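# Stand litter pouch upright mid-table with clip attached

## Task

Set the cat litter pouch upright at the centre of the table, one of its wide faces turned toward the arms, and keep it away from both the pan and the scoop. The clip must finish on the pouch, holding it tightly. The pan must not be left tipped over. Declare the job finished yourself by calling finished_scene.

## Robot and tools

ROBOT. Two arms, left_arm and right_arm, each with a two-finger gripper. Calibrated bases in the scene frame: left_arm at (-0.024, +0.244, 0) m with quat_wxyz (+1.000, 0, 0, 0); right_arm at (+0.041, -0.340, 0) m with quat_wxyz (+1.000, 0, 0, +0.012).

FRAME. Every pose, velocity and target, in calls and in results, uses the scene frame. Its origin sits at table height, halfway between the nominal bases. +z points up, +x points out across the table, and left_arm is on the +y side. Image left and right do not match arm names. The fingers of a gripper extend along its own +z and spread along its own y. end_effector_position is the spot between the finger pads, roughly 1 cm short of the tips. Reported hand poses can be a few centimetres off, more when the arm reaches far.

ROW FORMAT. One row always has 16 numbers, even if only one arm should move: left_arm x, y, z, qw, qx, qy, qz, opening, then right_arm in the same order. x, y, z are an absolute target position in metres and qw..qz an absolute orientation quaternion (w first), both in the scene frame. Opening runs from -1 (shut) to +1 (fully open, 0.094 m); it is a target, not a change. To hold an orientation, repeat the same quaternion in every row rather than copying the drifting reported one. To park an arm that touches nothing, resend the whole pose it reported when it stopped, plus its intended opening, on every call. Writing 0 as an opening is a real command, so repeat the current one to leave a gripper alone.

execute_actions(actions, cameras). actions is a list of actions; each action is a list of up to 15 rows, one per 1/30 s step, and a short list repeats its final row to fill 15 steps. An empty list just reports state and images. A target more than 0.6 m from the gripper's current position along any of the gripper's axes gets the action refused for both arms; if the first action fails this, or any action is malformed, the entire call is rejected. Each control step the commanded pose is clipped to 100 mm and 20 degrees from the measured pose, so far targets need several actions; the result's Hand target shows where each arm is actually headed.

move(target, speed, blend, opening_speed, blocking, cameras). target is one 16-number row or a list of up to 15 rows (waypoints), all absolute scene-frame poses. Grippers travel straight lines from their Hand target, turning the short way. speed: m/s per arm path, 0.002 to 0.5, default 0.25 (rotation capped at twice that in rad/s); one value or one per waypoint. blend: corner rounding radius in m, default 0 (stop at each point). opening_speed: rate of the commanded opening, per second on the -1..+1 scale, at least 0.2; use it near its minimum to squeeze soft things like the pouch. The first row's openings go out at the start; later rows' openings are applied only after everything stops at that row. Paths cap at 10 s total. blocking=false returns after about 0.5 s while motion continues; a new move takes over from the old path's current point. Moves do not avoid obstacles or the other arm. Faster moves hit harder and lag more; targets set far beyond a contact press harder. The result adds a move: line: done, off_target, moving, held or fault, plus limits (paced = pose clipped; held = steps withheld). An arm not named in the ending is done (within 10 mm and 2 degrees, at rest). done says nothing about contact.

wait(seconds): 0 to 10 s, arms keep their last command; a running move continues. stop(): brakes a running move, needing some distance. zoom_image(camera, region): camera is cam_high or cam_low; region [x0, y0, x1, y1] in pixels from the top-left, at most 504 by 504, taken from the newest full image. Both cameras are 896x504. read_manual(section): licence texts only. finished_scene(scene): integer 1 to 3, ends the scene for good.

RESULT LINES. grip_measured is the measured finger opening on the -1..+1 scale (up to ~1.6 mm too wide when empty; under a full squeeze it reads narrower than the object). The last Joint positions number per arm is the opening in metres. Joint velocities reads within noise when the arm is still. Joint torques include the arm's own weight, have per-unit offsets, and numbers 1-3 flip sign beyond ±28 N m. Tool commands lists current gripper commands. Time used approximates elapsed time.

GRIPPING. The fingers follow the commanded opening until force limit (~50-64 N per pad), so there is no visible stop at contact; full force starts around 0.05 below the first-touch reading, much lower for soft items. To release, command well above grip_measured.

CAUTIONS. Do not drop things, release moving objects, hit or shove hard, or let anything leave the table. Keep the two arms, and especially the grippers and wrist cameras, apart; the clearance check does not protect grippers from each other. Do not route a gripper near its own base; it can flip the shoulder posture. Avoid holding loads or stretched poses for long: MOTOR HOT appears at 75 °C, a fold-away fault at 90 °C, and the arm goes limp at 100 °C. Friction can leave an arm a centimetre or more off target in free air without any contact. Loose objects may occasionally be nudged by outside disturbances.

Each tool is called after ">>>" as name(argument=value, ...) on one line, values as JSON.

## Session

>>> execute_actions(actions=[])

>>> zoom_image(camera="cam_high", region=[230, 120, 700, 400])

Scene clock: 0.00 s.
left_arm: end_effector_position=(+0.3753, +0.2803, +0.1187) grip_measured=+1.000 end_effector_quat_wxyz=(+0.608, -0.085, +0.784, +0.097) | right_arm: end_effector_position=(+0.4303, -0.3612, +0.1128) grip_measured=+1.000 end_effector_quat_wxyz=(+0.600, +0.083, +0.792, -0.075)
Joint positions: left_arm=[-0.044 1.55 0.377 0.916 -0.3 -0.028 0.094] | right_arm=[0.05 1.509 0.343 0.881 0.291 0.063 0.094]
Joint velocities: within noise
Joint torques (N m): no reading
Motor temperatures (°C): left_arm=[28 29 33 29 28 30 28] | right_arm=[27 32 31 27 26 27 28]
Heat: left arm: 33 °C; right arm: 32 °C.
Hand target: left_arm +0.3767, +0.2804, +0.1227; +0.611, -0.086, +0.781, +0.096 | right_arm +0.4308, -0.3615, +0.1141; +0.600, +0.083, +0.792, -0.076
Tool commands: left_gripper/opening=+1.0 right_gripper/opening=+1.0

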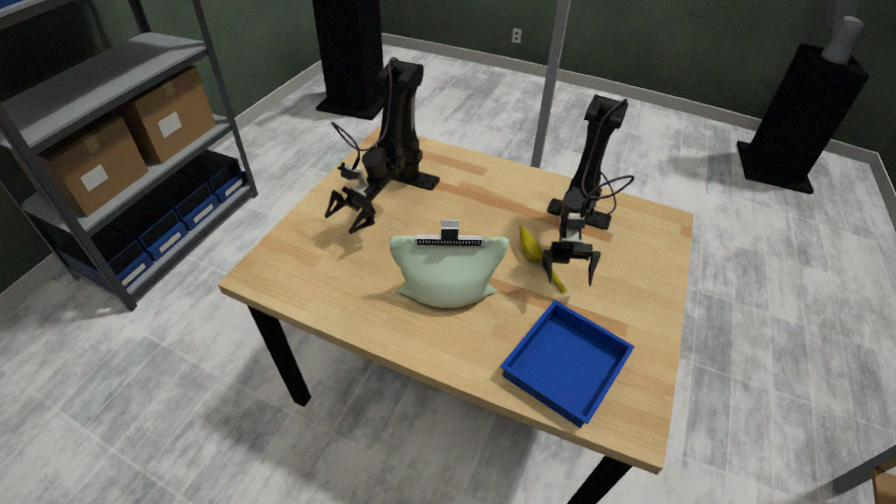

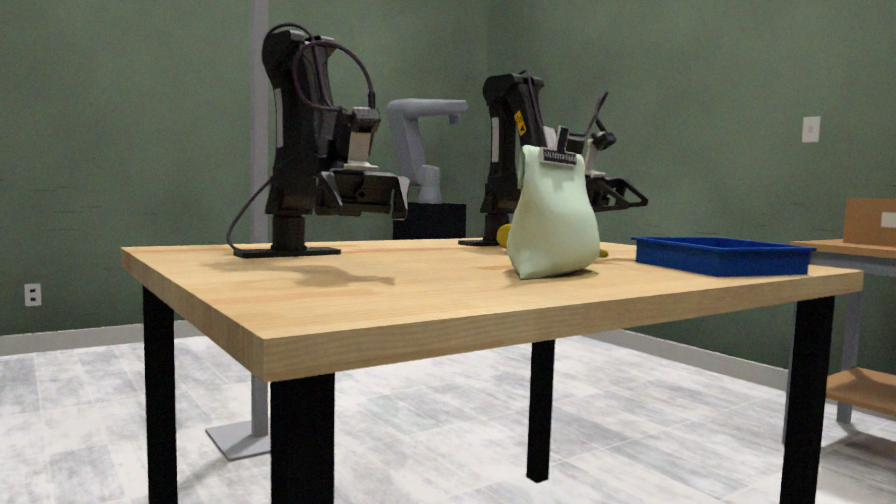

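Scaled by 1.072.

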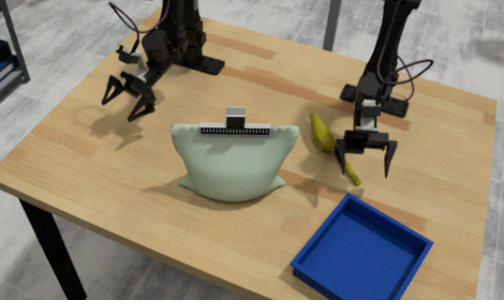

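>>> zoom_image(camera="cam_high", region=[380, 205, 520, 315])

>>> zoom_image(camera="cam_low", region=[490, 115, 620, 285])

>>> zoom_image(camera="cam_high", region=[490, 205, 650, 435])

Scaled by 3.600.

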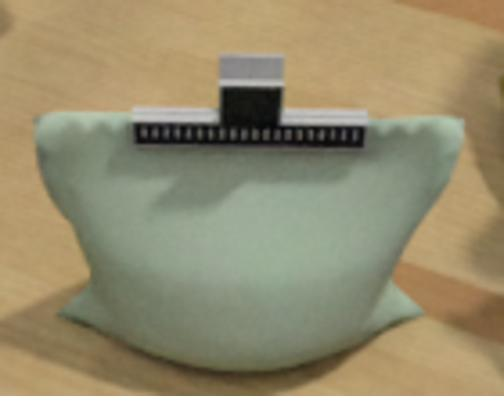

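Scaled by 2.965.

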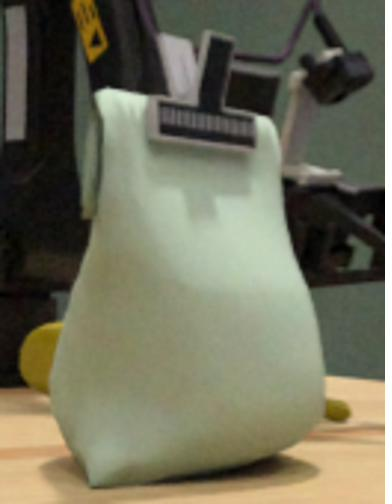

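Scaled by 2.191.

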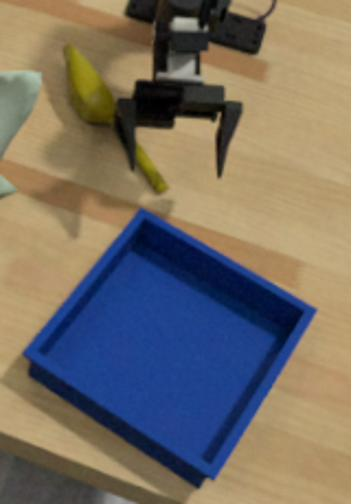

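>>> move(target=[[0.38,0.115,0.285,0.3524,0.5002,0.7558,-0.2332,1.0,0.4303,-0.3612,0.1128,0.600,0.083,0.792,-0.075,1.0],[0.4195,0.0195,0.208,0.3524,0.5002,0.7558,-0.2332,1.0,0.4303,-0.3612,0.1128,0.600,0.083,0.792,-0.075,1.0]], speed=[0.45,0.15], blend=[0.01,0])

>>> zoom_image(camera="cam_high", region=[380, 165, 540, 305])

>>> zoom_image(camera="cam_low", region=[480, 95, 640, 235])

Scene clock: 6.00 s.
left_arm: end_effector_position=(+0.4188, +0.0205, +0.2159) grip_measured=+1.000 end_effector_quat_wxyz=(+0.358, +0.503, +0.752, -0.229) | right_arm: end_effector_position=(+0.4303, -0.3612, +0.1128) grip_measured=+1.000 end_effector_quat_wxyz=(+0.600, +0.083, +0.792, -0.075)
Joint positions: left_arm=[-0.25 1.904 1.735 -0.763 0.652 0.706 0.094] | right_arm=[0.05 1.509 0.343 0.881 0.291 0.063 0.094]
Joint velocities: within noise
Joint torques (N m): left_arm=[0.08 -8.49 6.48 1.46 0.34 -0.06] | right_arm=[-0.17 -4.45 5.24 1.79 0 -0.01]
Motor temperatures (°C): left_arm=[28 30 34 31 28 30 28] | right_arm=[27 32 32 30 26 27 28]
Heat: left arm: 34 °C; right arm: 32 °C.
Hand target: left_arm +0.4194, +0.0195, +0.2081; +0.352, +0.500, +0.756, -0.233 | right_arm +0.4303, -0.3612, +0.1127; +0.600, +0.083, +0.792, -0.075
Off the commanded pose: left_arm 0.008 m, 1 deg | right_arm 0.000 m, 0 deg.
move: done

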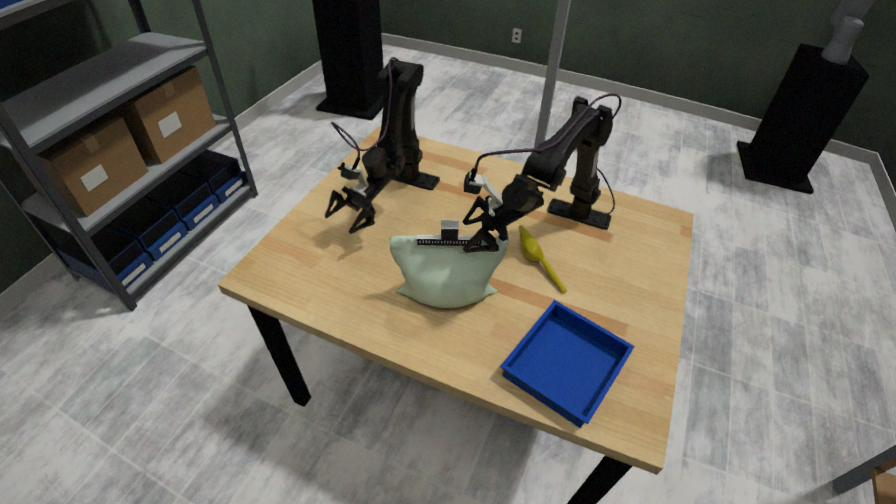

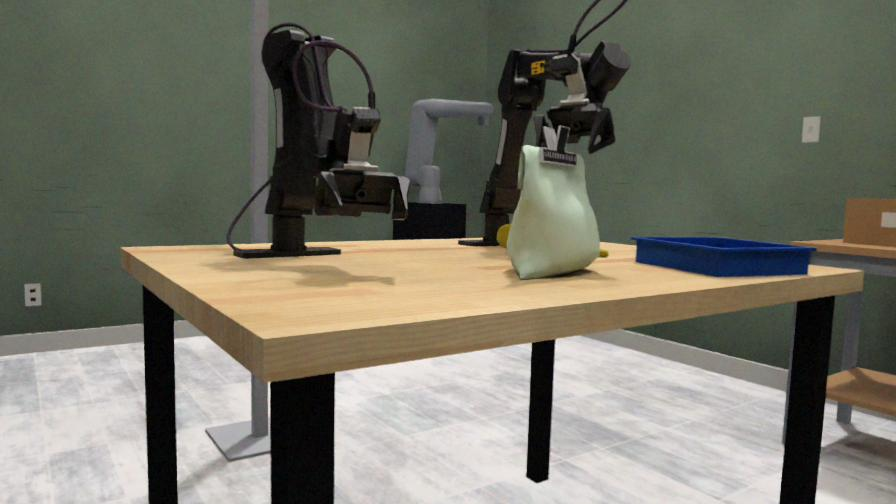

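Scaled by 3.150.

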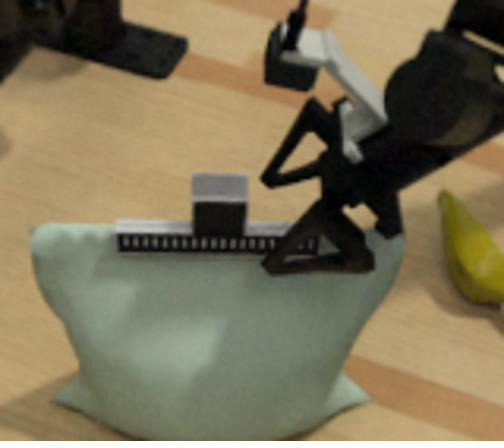

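Scaled by 3.150.

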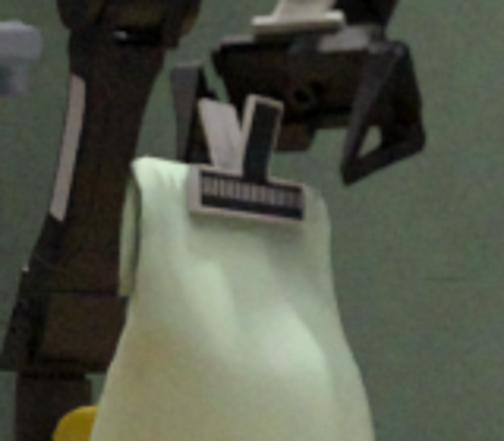

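>>> move(target=[[0.4195,0.0195,0.194,0.3524,0.5002,0.7558,-0.2332,1.0,0.4303,-0.3612,0.1128,0.600,0.083,0.792,-0.075,1.0],[0.4195,0.0195,0.194,0.3524,0.5002,0.7558,-0.2332,-0.95,0.4303,-0.3612,0.1128,0.600,0.083,0.792,-0.075,1.0]], speed=0.1, opening_speed=1.0)

>>> zoom_image(camera="cam_high", region=[380, 165, 540, 305])

>>> zoom_image(camera="cam_low", region=[480, 95, 640, 235])

Scene clock: 9.50 s.
left_arm: end_effector_position=(+0.4205, +0.0206, +0.2025) grip_measured=-0.739 end_effector_quat_wxyz=(+0.360, +0.502, +0.752, -0.227) | right_arm: end_effector_position=(+0.4303, -0.3612, +0.1128) grip_measured=+1.000 end_effector_quat_wxyz=(+0.600, +0.083, +0.792, -0.075)
Joint positions: left_arm=[-0.25 1.904 1.681 -0.704 0.649 0.705 0.012] | right_arm=[0.05 1.509 0.343 0.881 0.291 0.063 0.094]
Joint velocities: within noise
Joint torques (N m): left_arm=[0.16 -8.32 6.2 1.46 0.35 -0.02] | right_arm=[0.05 -4.59 5.18 1.79 -0.02 0]
Motor temperatures (°C): left_arm=[28 31 34 31 28 30 28] | right_arm=[27 33 32 31 26 27 28]
Heat: left arm: 34 °C; right arm: 33 °C.
Hand target: left_arm +0.4194, +0.0196, +0.1941; +0.352, +0.500, +0.756, -0.233 | right_arm +0.4303, -0.3612, +0.1127; +0.600, +0.083, +0.792, -0.075
Off the commanded pose: left_arm 0.009 m, 1 deg | right_arm 0.000 m, 0 deg.
move: done

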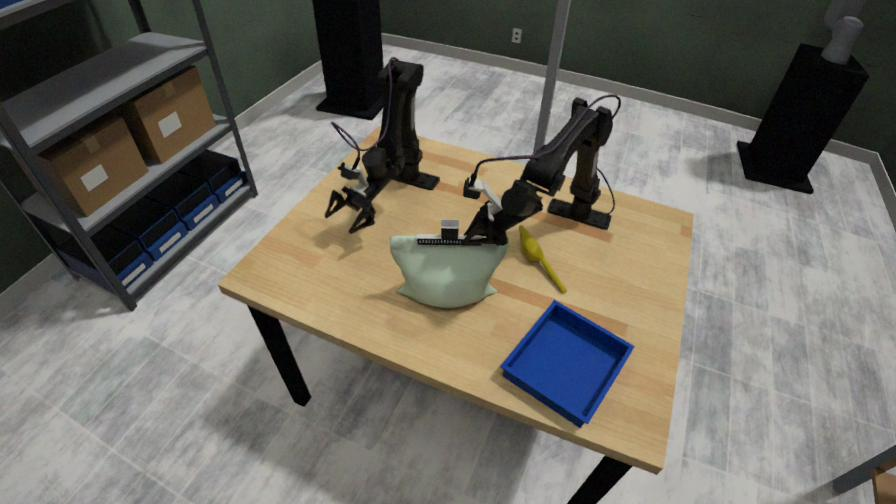

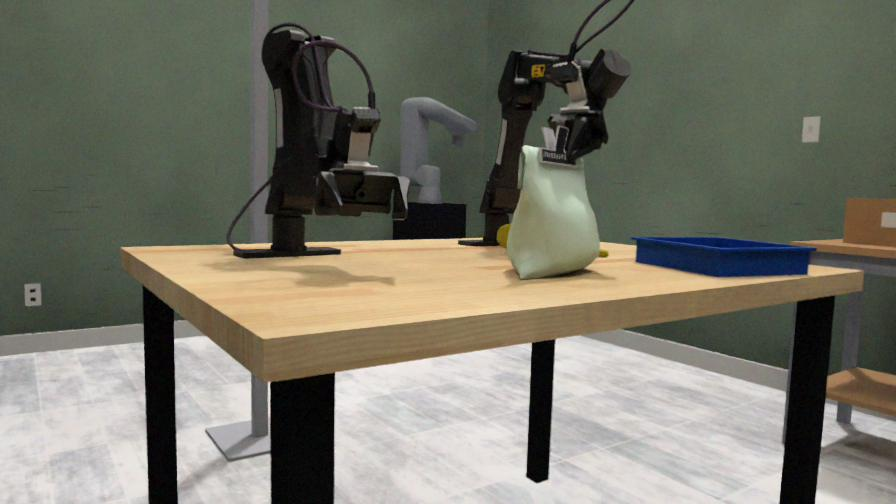

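Scaled by 3.150.

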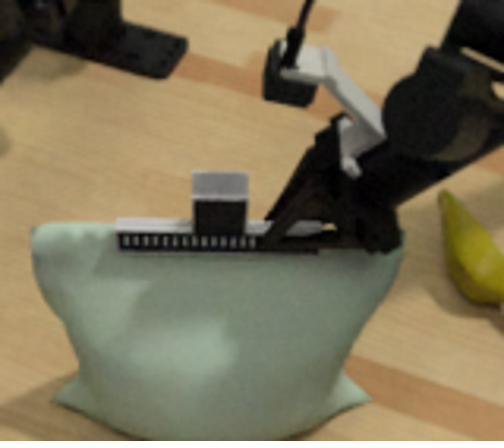

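Scaled by 3.150.

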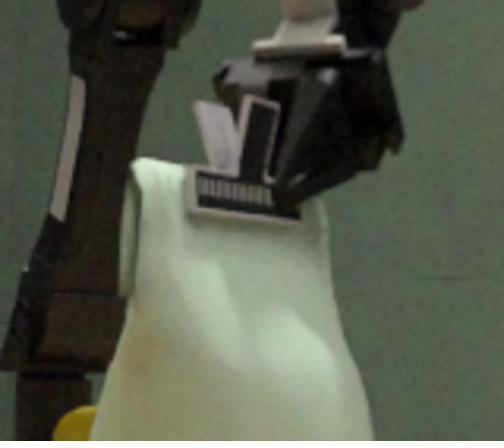

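>>> move(target=[[0.4195,0.0195,0.30,0.3524,0.5002,0.7558,-0.2332,-0.95,0.4303,-0.3612,0.1128,0.600,0.083,0.792,-0.075,1.0],[0.35,-0.01,0.315,0.3273,0.5734,0.7018,-0.2674,-0.95,0.4303,-0.3612,0.1128,0.600,0.083,0.792,-0.075,1.0],[0.283,-0.045,0.31,0.2988,0.6409,0.6409,-0.2988,-0.95,0.4303,-0.3612,0.1128,0.600,0.083,0.792,-0.075,1.0]], speed=[0.12,0.15,0.15], blend=[0.03,0.03,0])

>>> zoom_image(camera="cam_high", region=[360, 130, 580, 290])

>>> zoom_image(camera="cam_low", region=[390, 80, 610, 280])

Scene clock: 12.80 s.
left_arm: end_effector_position=(+0.2913, -0.0277, +0.2449) grip_measured=-0.740 end_effector_quat_wxyz=(+0.200, +0.636, +0.696, -0.267) | right_arm: end_effector_position=(+0.4303, -0.3612, +0.1128) grip_measured=+1.000 end_effector_quat_wxyz=(+0.600, +0.083, +0.792, -0.075)
Joint positions: left_arm=[-0.46 1.902 1.997 -1.386 0.628 0.931 0.012] | right_arm=[0.05 1.509 0.343 0.881 0.291 0.063 0.094]
Joint velocities: within noise
Joint torques (N m): left_arm=[-0.12 -16.73 8.51 1.51 1.79 0.05] | right_arm=[-0.1 -4.49 5.39 1.82 0.02 -0.05]
Motor temperatures (°C): left_arm=[28 33 35 31 29 30 28] | right_arm=[27 33 33 32 26 27 28]
Heat: left arm: 35 °C; right arm: 33 °C.
Hand target: left_arm +0.2779, -0.0402, +0.3083; +0.293, +0.647, +0.639, -0.296 | right_arm +0.4303, -0.3612, +0.1127; +0.600, +0.083, +0.792, -0.075
Off the commanded pose: left_arm 0.068 m, 13 deg | right_arm 0.000 m, 0 deg.
move: off_target (left_arm)

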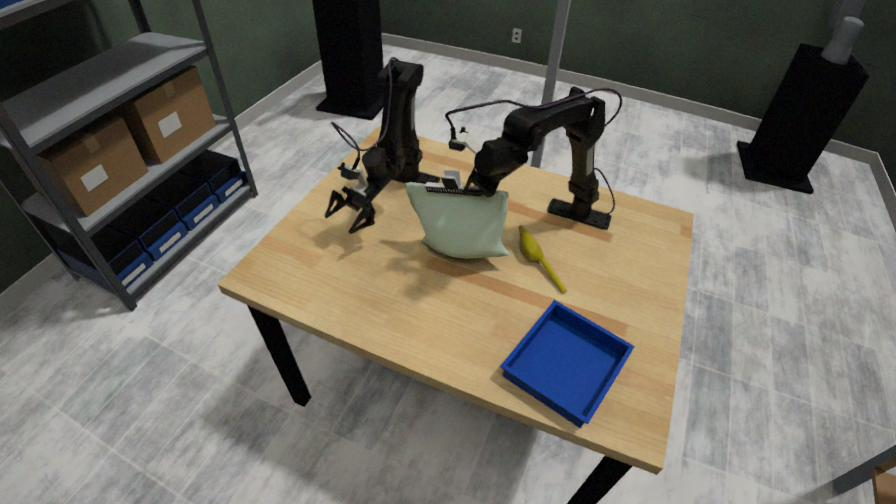

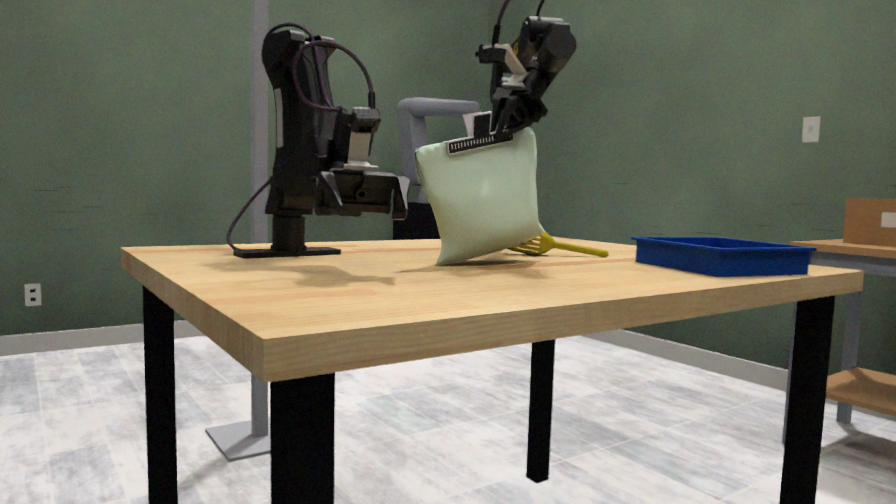

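Scaled by 2.291.

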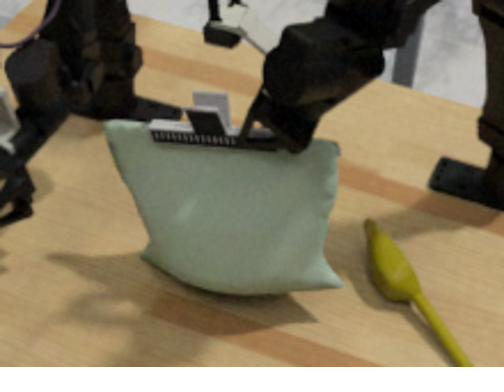

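Scaled by 2.291.

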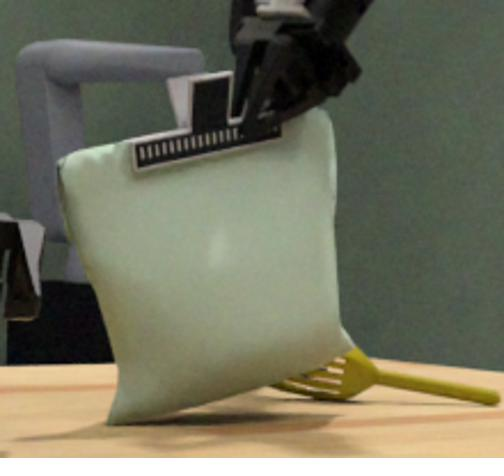

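>>> move(target=[[0.257,-0.045,0.312,0.2988,0.6409,0.6409,-0.2988,-0.95,0.4303,-0.3612,0.1128,0.600,0.083,0.792,-0.075,1.0],[0.257,-0.02,0.255,0.2988,0.6409,0.6409,-0.2988,-0.95,0.4303,-0.3612,0.1128,0.600,0.083,0.792,-0.075,1.0],[0.26,0.012,0.203,0.2988,0.6409,0.6409,-0.2988,-0.95,0.4303,-0.3612,0.1128,0.600,0.083,0.792,-0.075,1.0]], speed=[0.12,0.1,0.08], blend=[0.01,0.02,0])

>>> zoom_image(camera="cam_high", region=[360, 130, 580, 290])

>>> zoom_image(camera="cam_low", region=[390, 80, 610, 280])

Scene clock: 15.63 s.
left_arm: end_effector_position=(+0.2612, +0.0136, +0.1989) grip_measured=-0.741 end_effector_quat_wxyz=(+0.285, +0.639, +0.650, -0.297) | right_arm: end_effector_position=(+0.4303, -0.3612, +0.1128) grip_measured=+1.000 end_effector_quat_wxyz=(+0.600, +0.083, +0.792, -0.075)
Joint positions: left_arm=[-0.329 1.598 1.36 -0.993 0.793 1.082 0.012] | right_arm=[0.05 1.509 0.343 0.881 0.291 0.063 0.094]
Joint velocities: within noise
Joint torques (N m): left_arm=[0.13 -7.5 5.46 1.19 0.63 0.01] | right_arm=[-0.1 -4.59 5.2 1.82 0.01 0.01]
Motor temperatures (°C): left_arm=[28 35 36 31 29 30 29] | right_arm=[27 33 33 32 26 27 28]
Heat: left arm: 36 °C; right arm: 33 °C.
Hand target: left_arm +0.2599, +0.0121, +0.2030; +0.298, +0.641, +0.641, -0.299 | right_arm +0.4303, -0.3612, +0.1127; +0.600, +0.083, +0.792, -0.075
Off the commanded pose: left_arm 0.005 m, 2 deg | right_arm 0.000 m, 0 deg.
move: done

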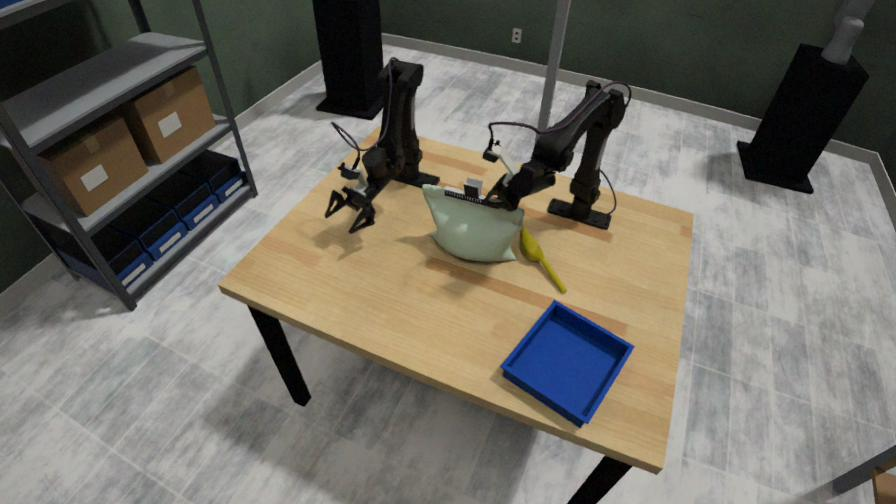

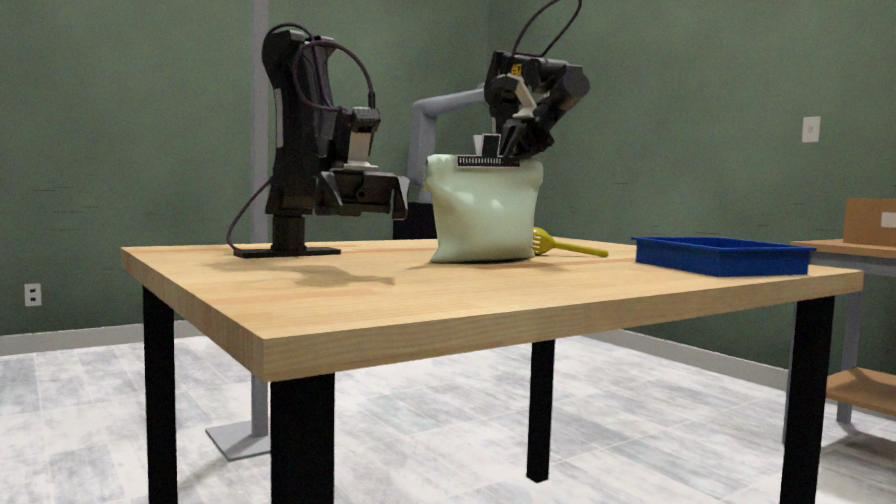

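Scaled by 2.291.

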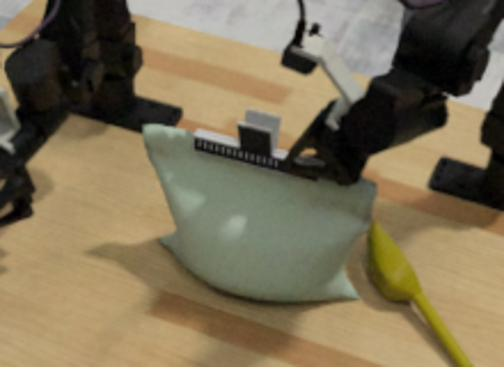

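Scaled by 2.291.

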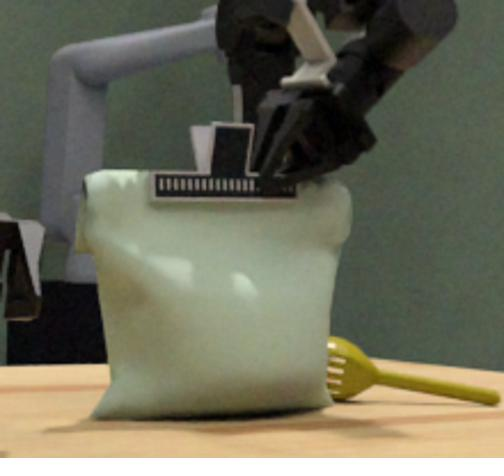

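>>> move(target=[[0.272,-0.02,0.27,0.2988,0.6409,0.6409,-0.2988,-0.95,0.4303,-0.3612,0.1128,0.600,0.083,0.792,-0.075,1.0],[0.278,-0.073,0.312,0.2988,0.6409,0.6409,-0.2988,-0.95,0.4303,-0.3612,0.1128,0.600,0.083,0.792,-0.075,1.0],[0.278,-0.047,0.255,0.2988,0.6409,0.6409,-0.2988,-0.95,0.4303,-0.3612,0.1128,0.600,0.083,0.792,-0.075,1.0],[0.282,-0.012,0.202,0.2988,0.6409,0.6409,-0.2988,-0.95,0.4303,-0.3612,0.1128,0.600,0.083,0.792,-0.075,1.0]], speed=[0.12,0.14,0.1,0.08], blend=[0.03,0.012,0.02,0])

>>> zoom_image(camera="cam_high", region=[360, 130, 580, 290])

>>> zoom_image(camera="cam_low", region=[390, 80, 610, 280])

Scene clock: 20.97 s.
left_arm: end_effector_position=(+0.2835, -0.0124, +0.1977) grip_measured=-0.741 end_effector_quat_wxyz=(+0.287, +0.640, +0.647, -0.299) | right_arm: end_effector_position=(+0.4303, -0.3612, +0.1128) grip_measured=+1.000 end_effector_quat_wxyz=(+0.600, +0.083, +0.792, -0.075)
Joint positions: left_arm=[-0.379 1.699 1.456 -0.938 0.782 1.018 0.012] | right_arm=[0.05 1.509 0.343 0.881 0.291 0.063 0.094]
Joint velocities: within noise
Joint torques (N m): left_arm=[0.2 -8.59 5.61 1.22 0.56 0] | right_arm=[-0.24 -4.51 5.07 1.8 0.01 0.03]
Motor temperatures (°C): left_arm=[28 35 36 31 29 30 29] | right_arm=[27 33 33 33 26 27 28]
Heat: left arm: 36 °C; right arm: 33 °C.
Hand target: left_arm +0.2819, -0.0120, +0.2020; +0.298, +0.641, +0.641, -0.299 | right_arm +0.4303, -0.3612, +0.1127; +0.600, +0.083, +0.792, -0.075
Off the commanded pose: left_arm 0.005 m, 2 deg | right_arm 0.000 m, 0 deg.
move: done

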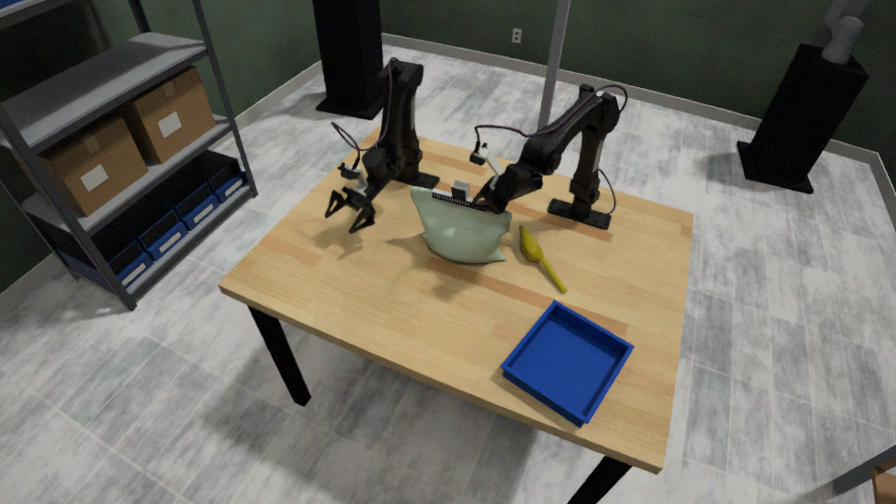

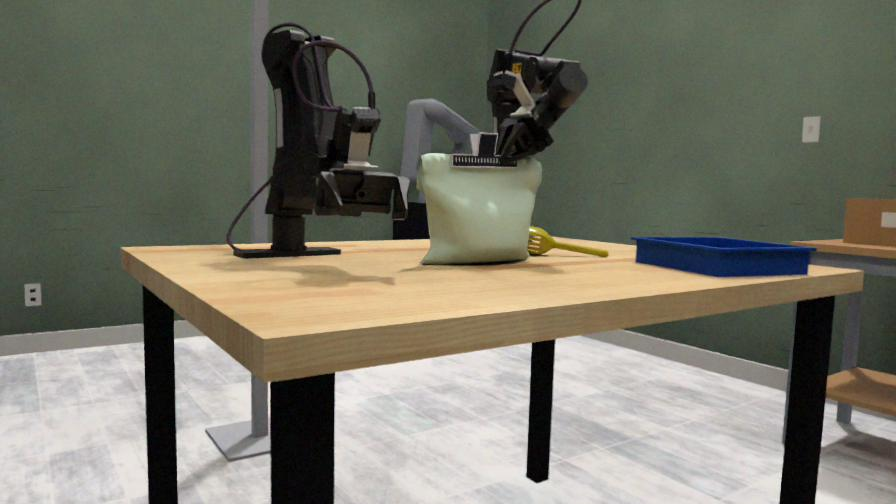

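Scaled by 2.291.

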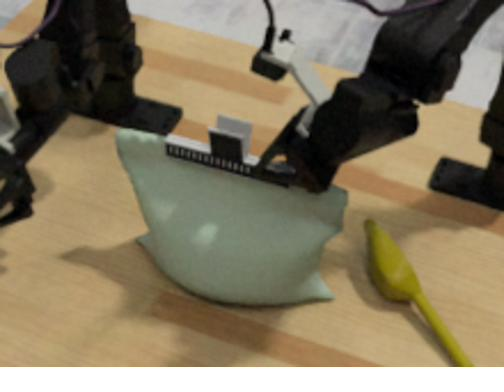

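Scaled by 2.291.

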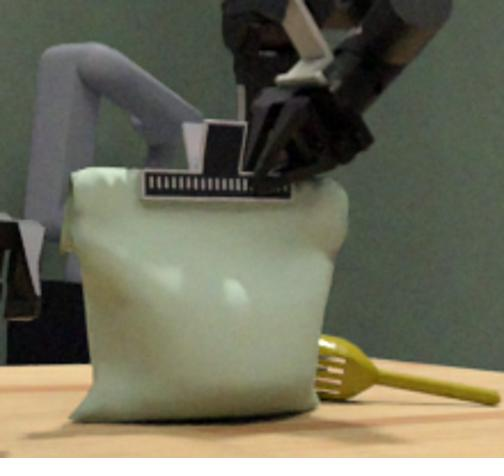

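>>> move(target=[[0.282,-0.012,0.200,0.2988,0.6409,0.6409,-0.2988,0.3,0.4303,-0.3612,0.1128,0.600,0.083,0.792,-0.075,1.0],[0.282,0.065,0.268,0.2988,0.6409,0.6409,-0.2988,0.3,0.4303,-0.3612,0.1128,0.600,0.083,0.792,-0.075,1.0],[0.26,0.15,0.30,0.2988,0.6409,0.6409,-0.2988,0.3,0.4303,-0.3612,0.1128,0.600,0.083,0.792,-0.075,1.0]], speed=[0.1,0.14,0.25], blend=[0,0.02,0], opening_speed=1.5)

>>> zoom_image(camera="cam_high", region=[380, 160, 540, 290])

>>> zoom_image(camera="cam_low", region=[400, 120, 560, 280])

Scene clock: 24.30 s.
left_arm: end_effector_position=(+0.2658, +0.1527, +0.2984) grip_measured=+0.299 end_effector_quat_wxyz=(+0.365, +0.610, +0.669, -0.217) | right_arm: end_effector_position=(+0.4303, -0.3612, +0.1128) grip_measured=+1.000 end_effector_quat_wxyz=(+0.600, +0.083, +0.792, -0.075)
Joint positions: left_arm=[0.154 1.532 1.696 -1.568 0.866 1.556 0.061] | right_arm=[0.05 1.509 0.343 0.881 0.291 0.063 0.094]
Joint velocities: within noise
Joint torques (N m): left_arm=[0.12 -5.3 5.07 0.5 0.67 0.02] | right_arm=[-0.06 -4.64 5.24 1.86 0.03 -0.03]
Motor temperatures (°C): left_arm=[28 35 36 31 29 30 29] | right_arm=[27 33 33 34 26 27 28]
Heat: left arm: 36 °C; right arm: 34 °C.
Hand target: left_arm +0.2603, +0.1495, +0.2997; +0.366, +0.606, +0.667, -0.231 | right_arm +0.4303, -0.3612, +0.1127; +0.600, +0.083, +0.792, -0.075
Off the commanded pose: left_arm 0.007 m, 13 deg | right_arm 0.000 m, 0 deg.
joint sent to its limit (left arm) — joint 4 (wrist pitch), lower limit. The joint targets are off in orientation, not in position.
move: off_target (left_arm)

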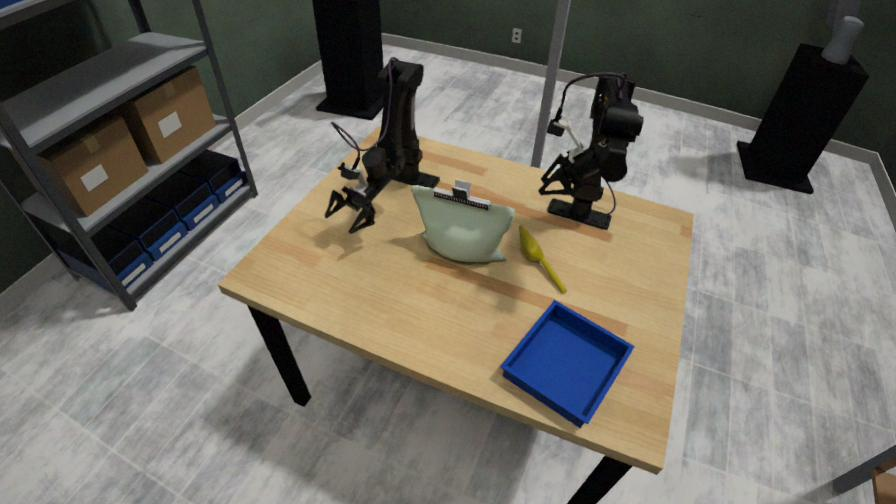

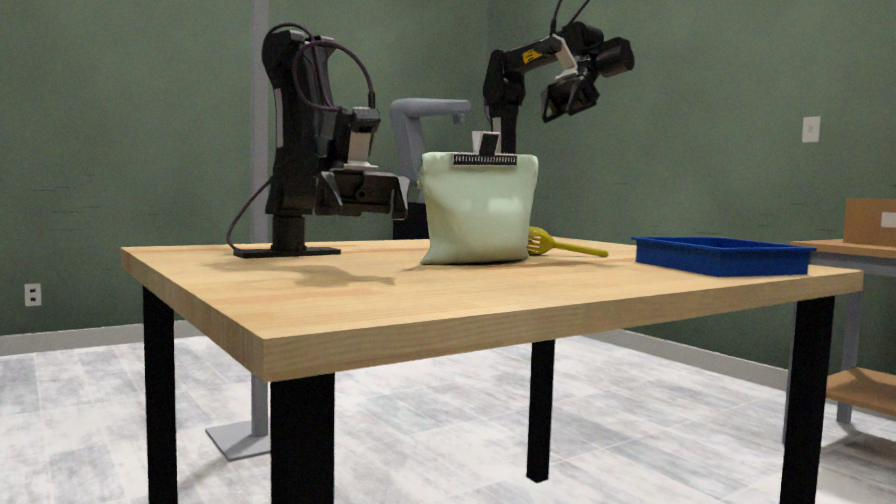

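Scaled by 3.150.

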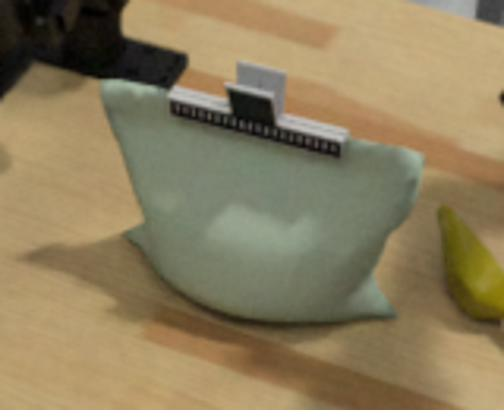

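Scaled by 3.150.

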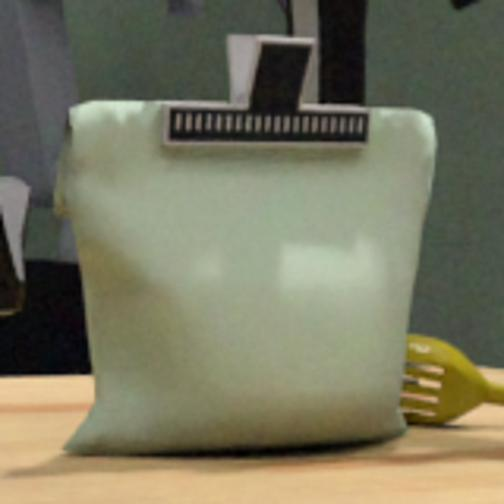

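>>> finished_scene(scene=3)

The scene is finished: the task was done.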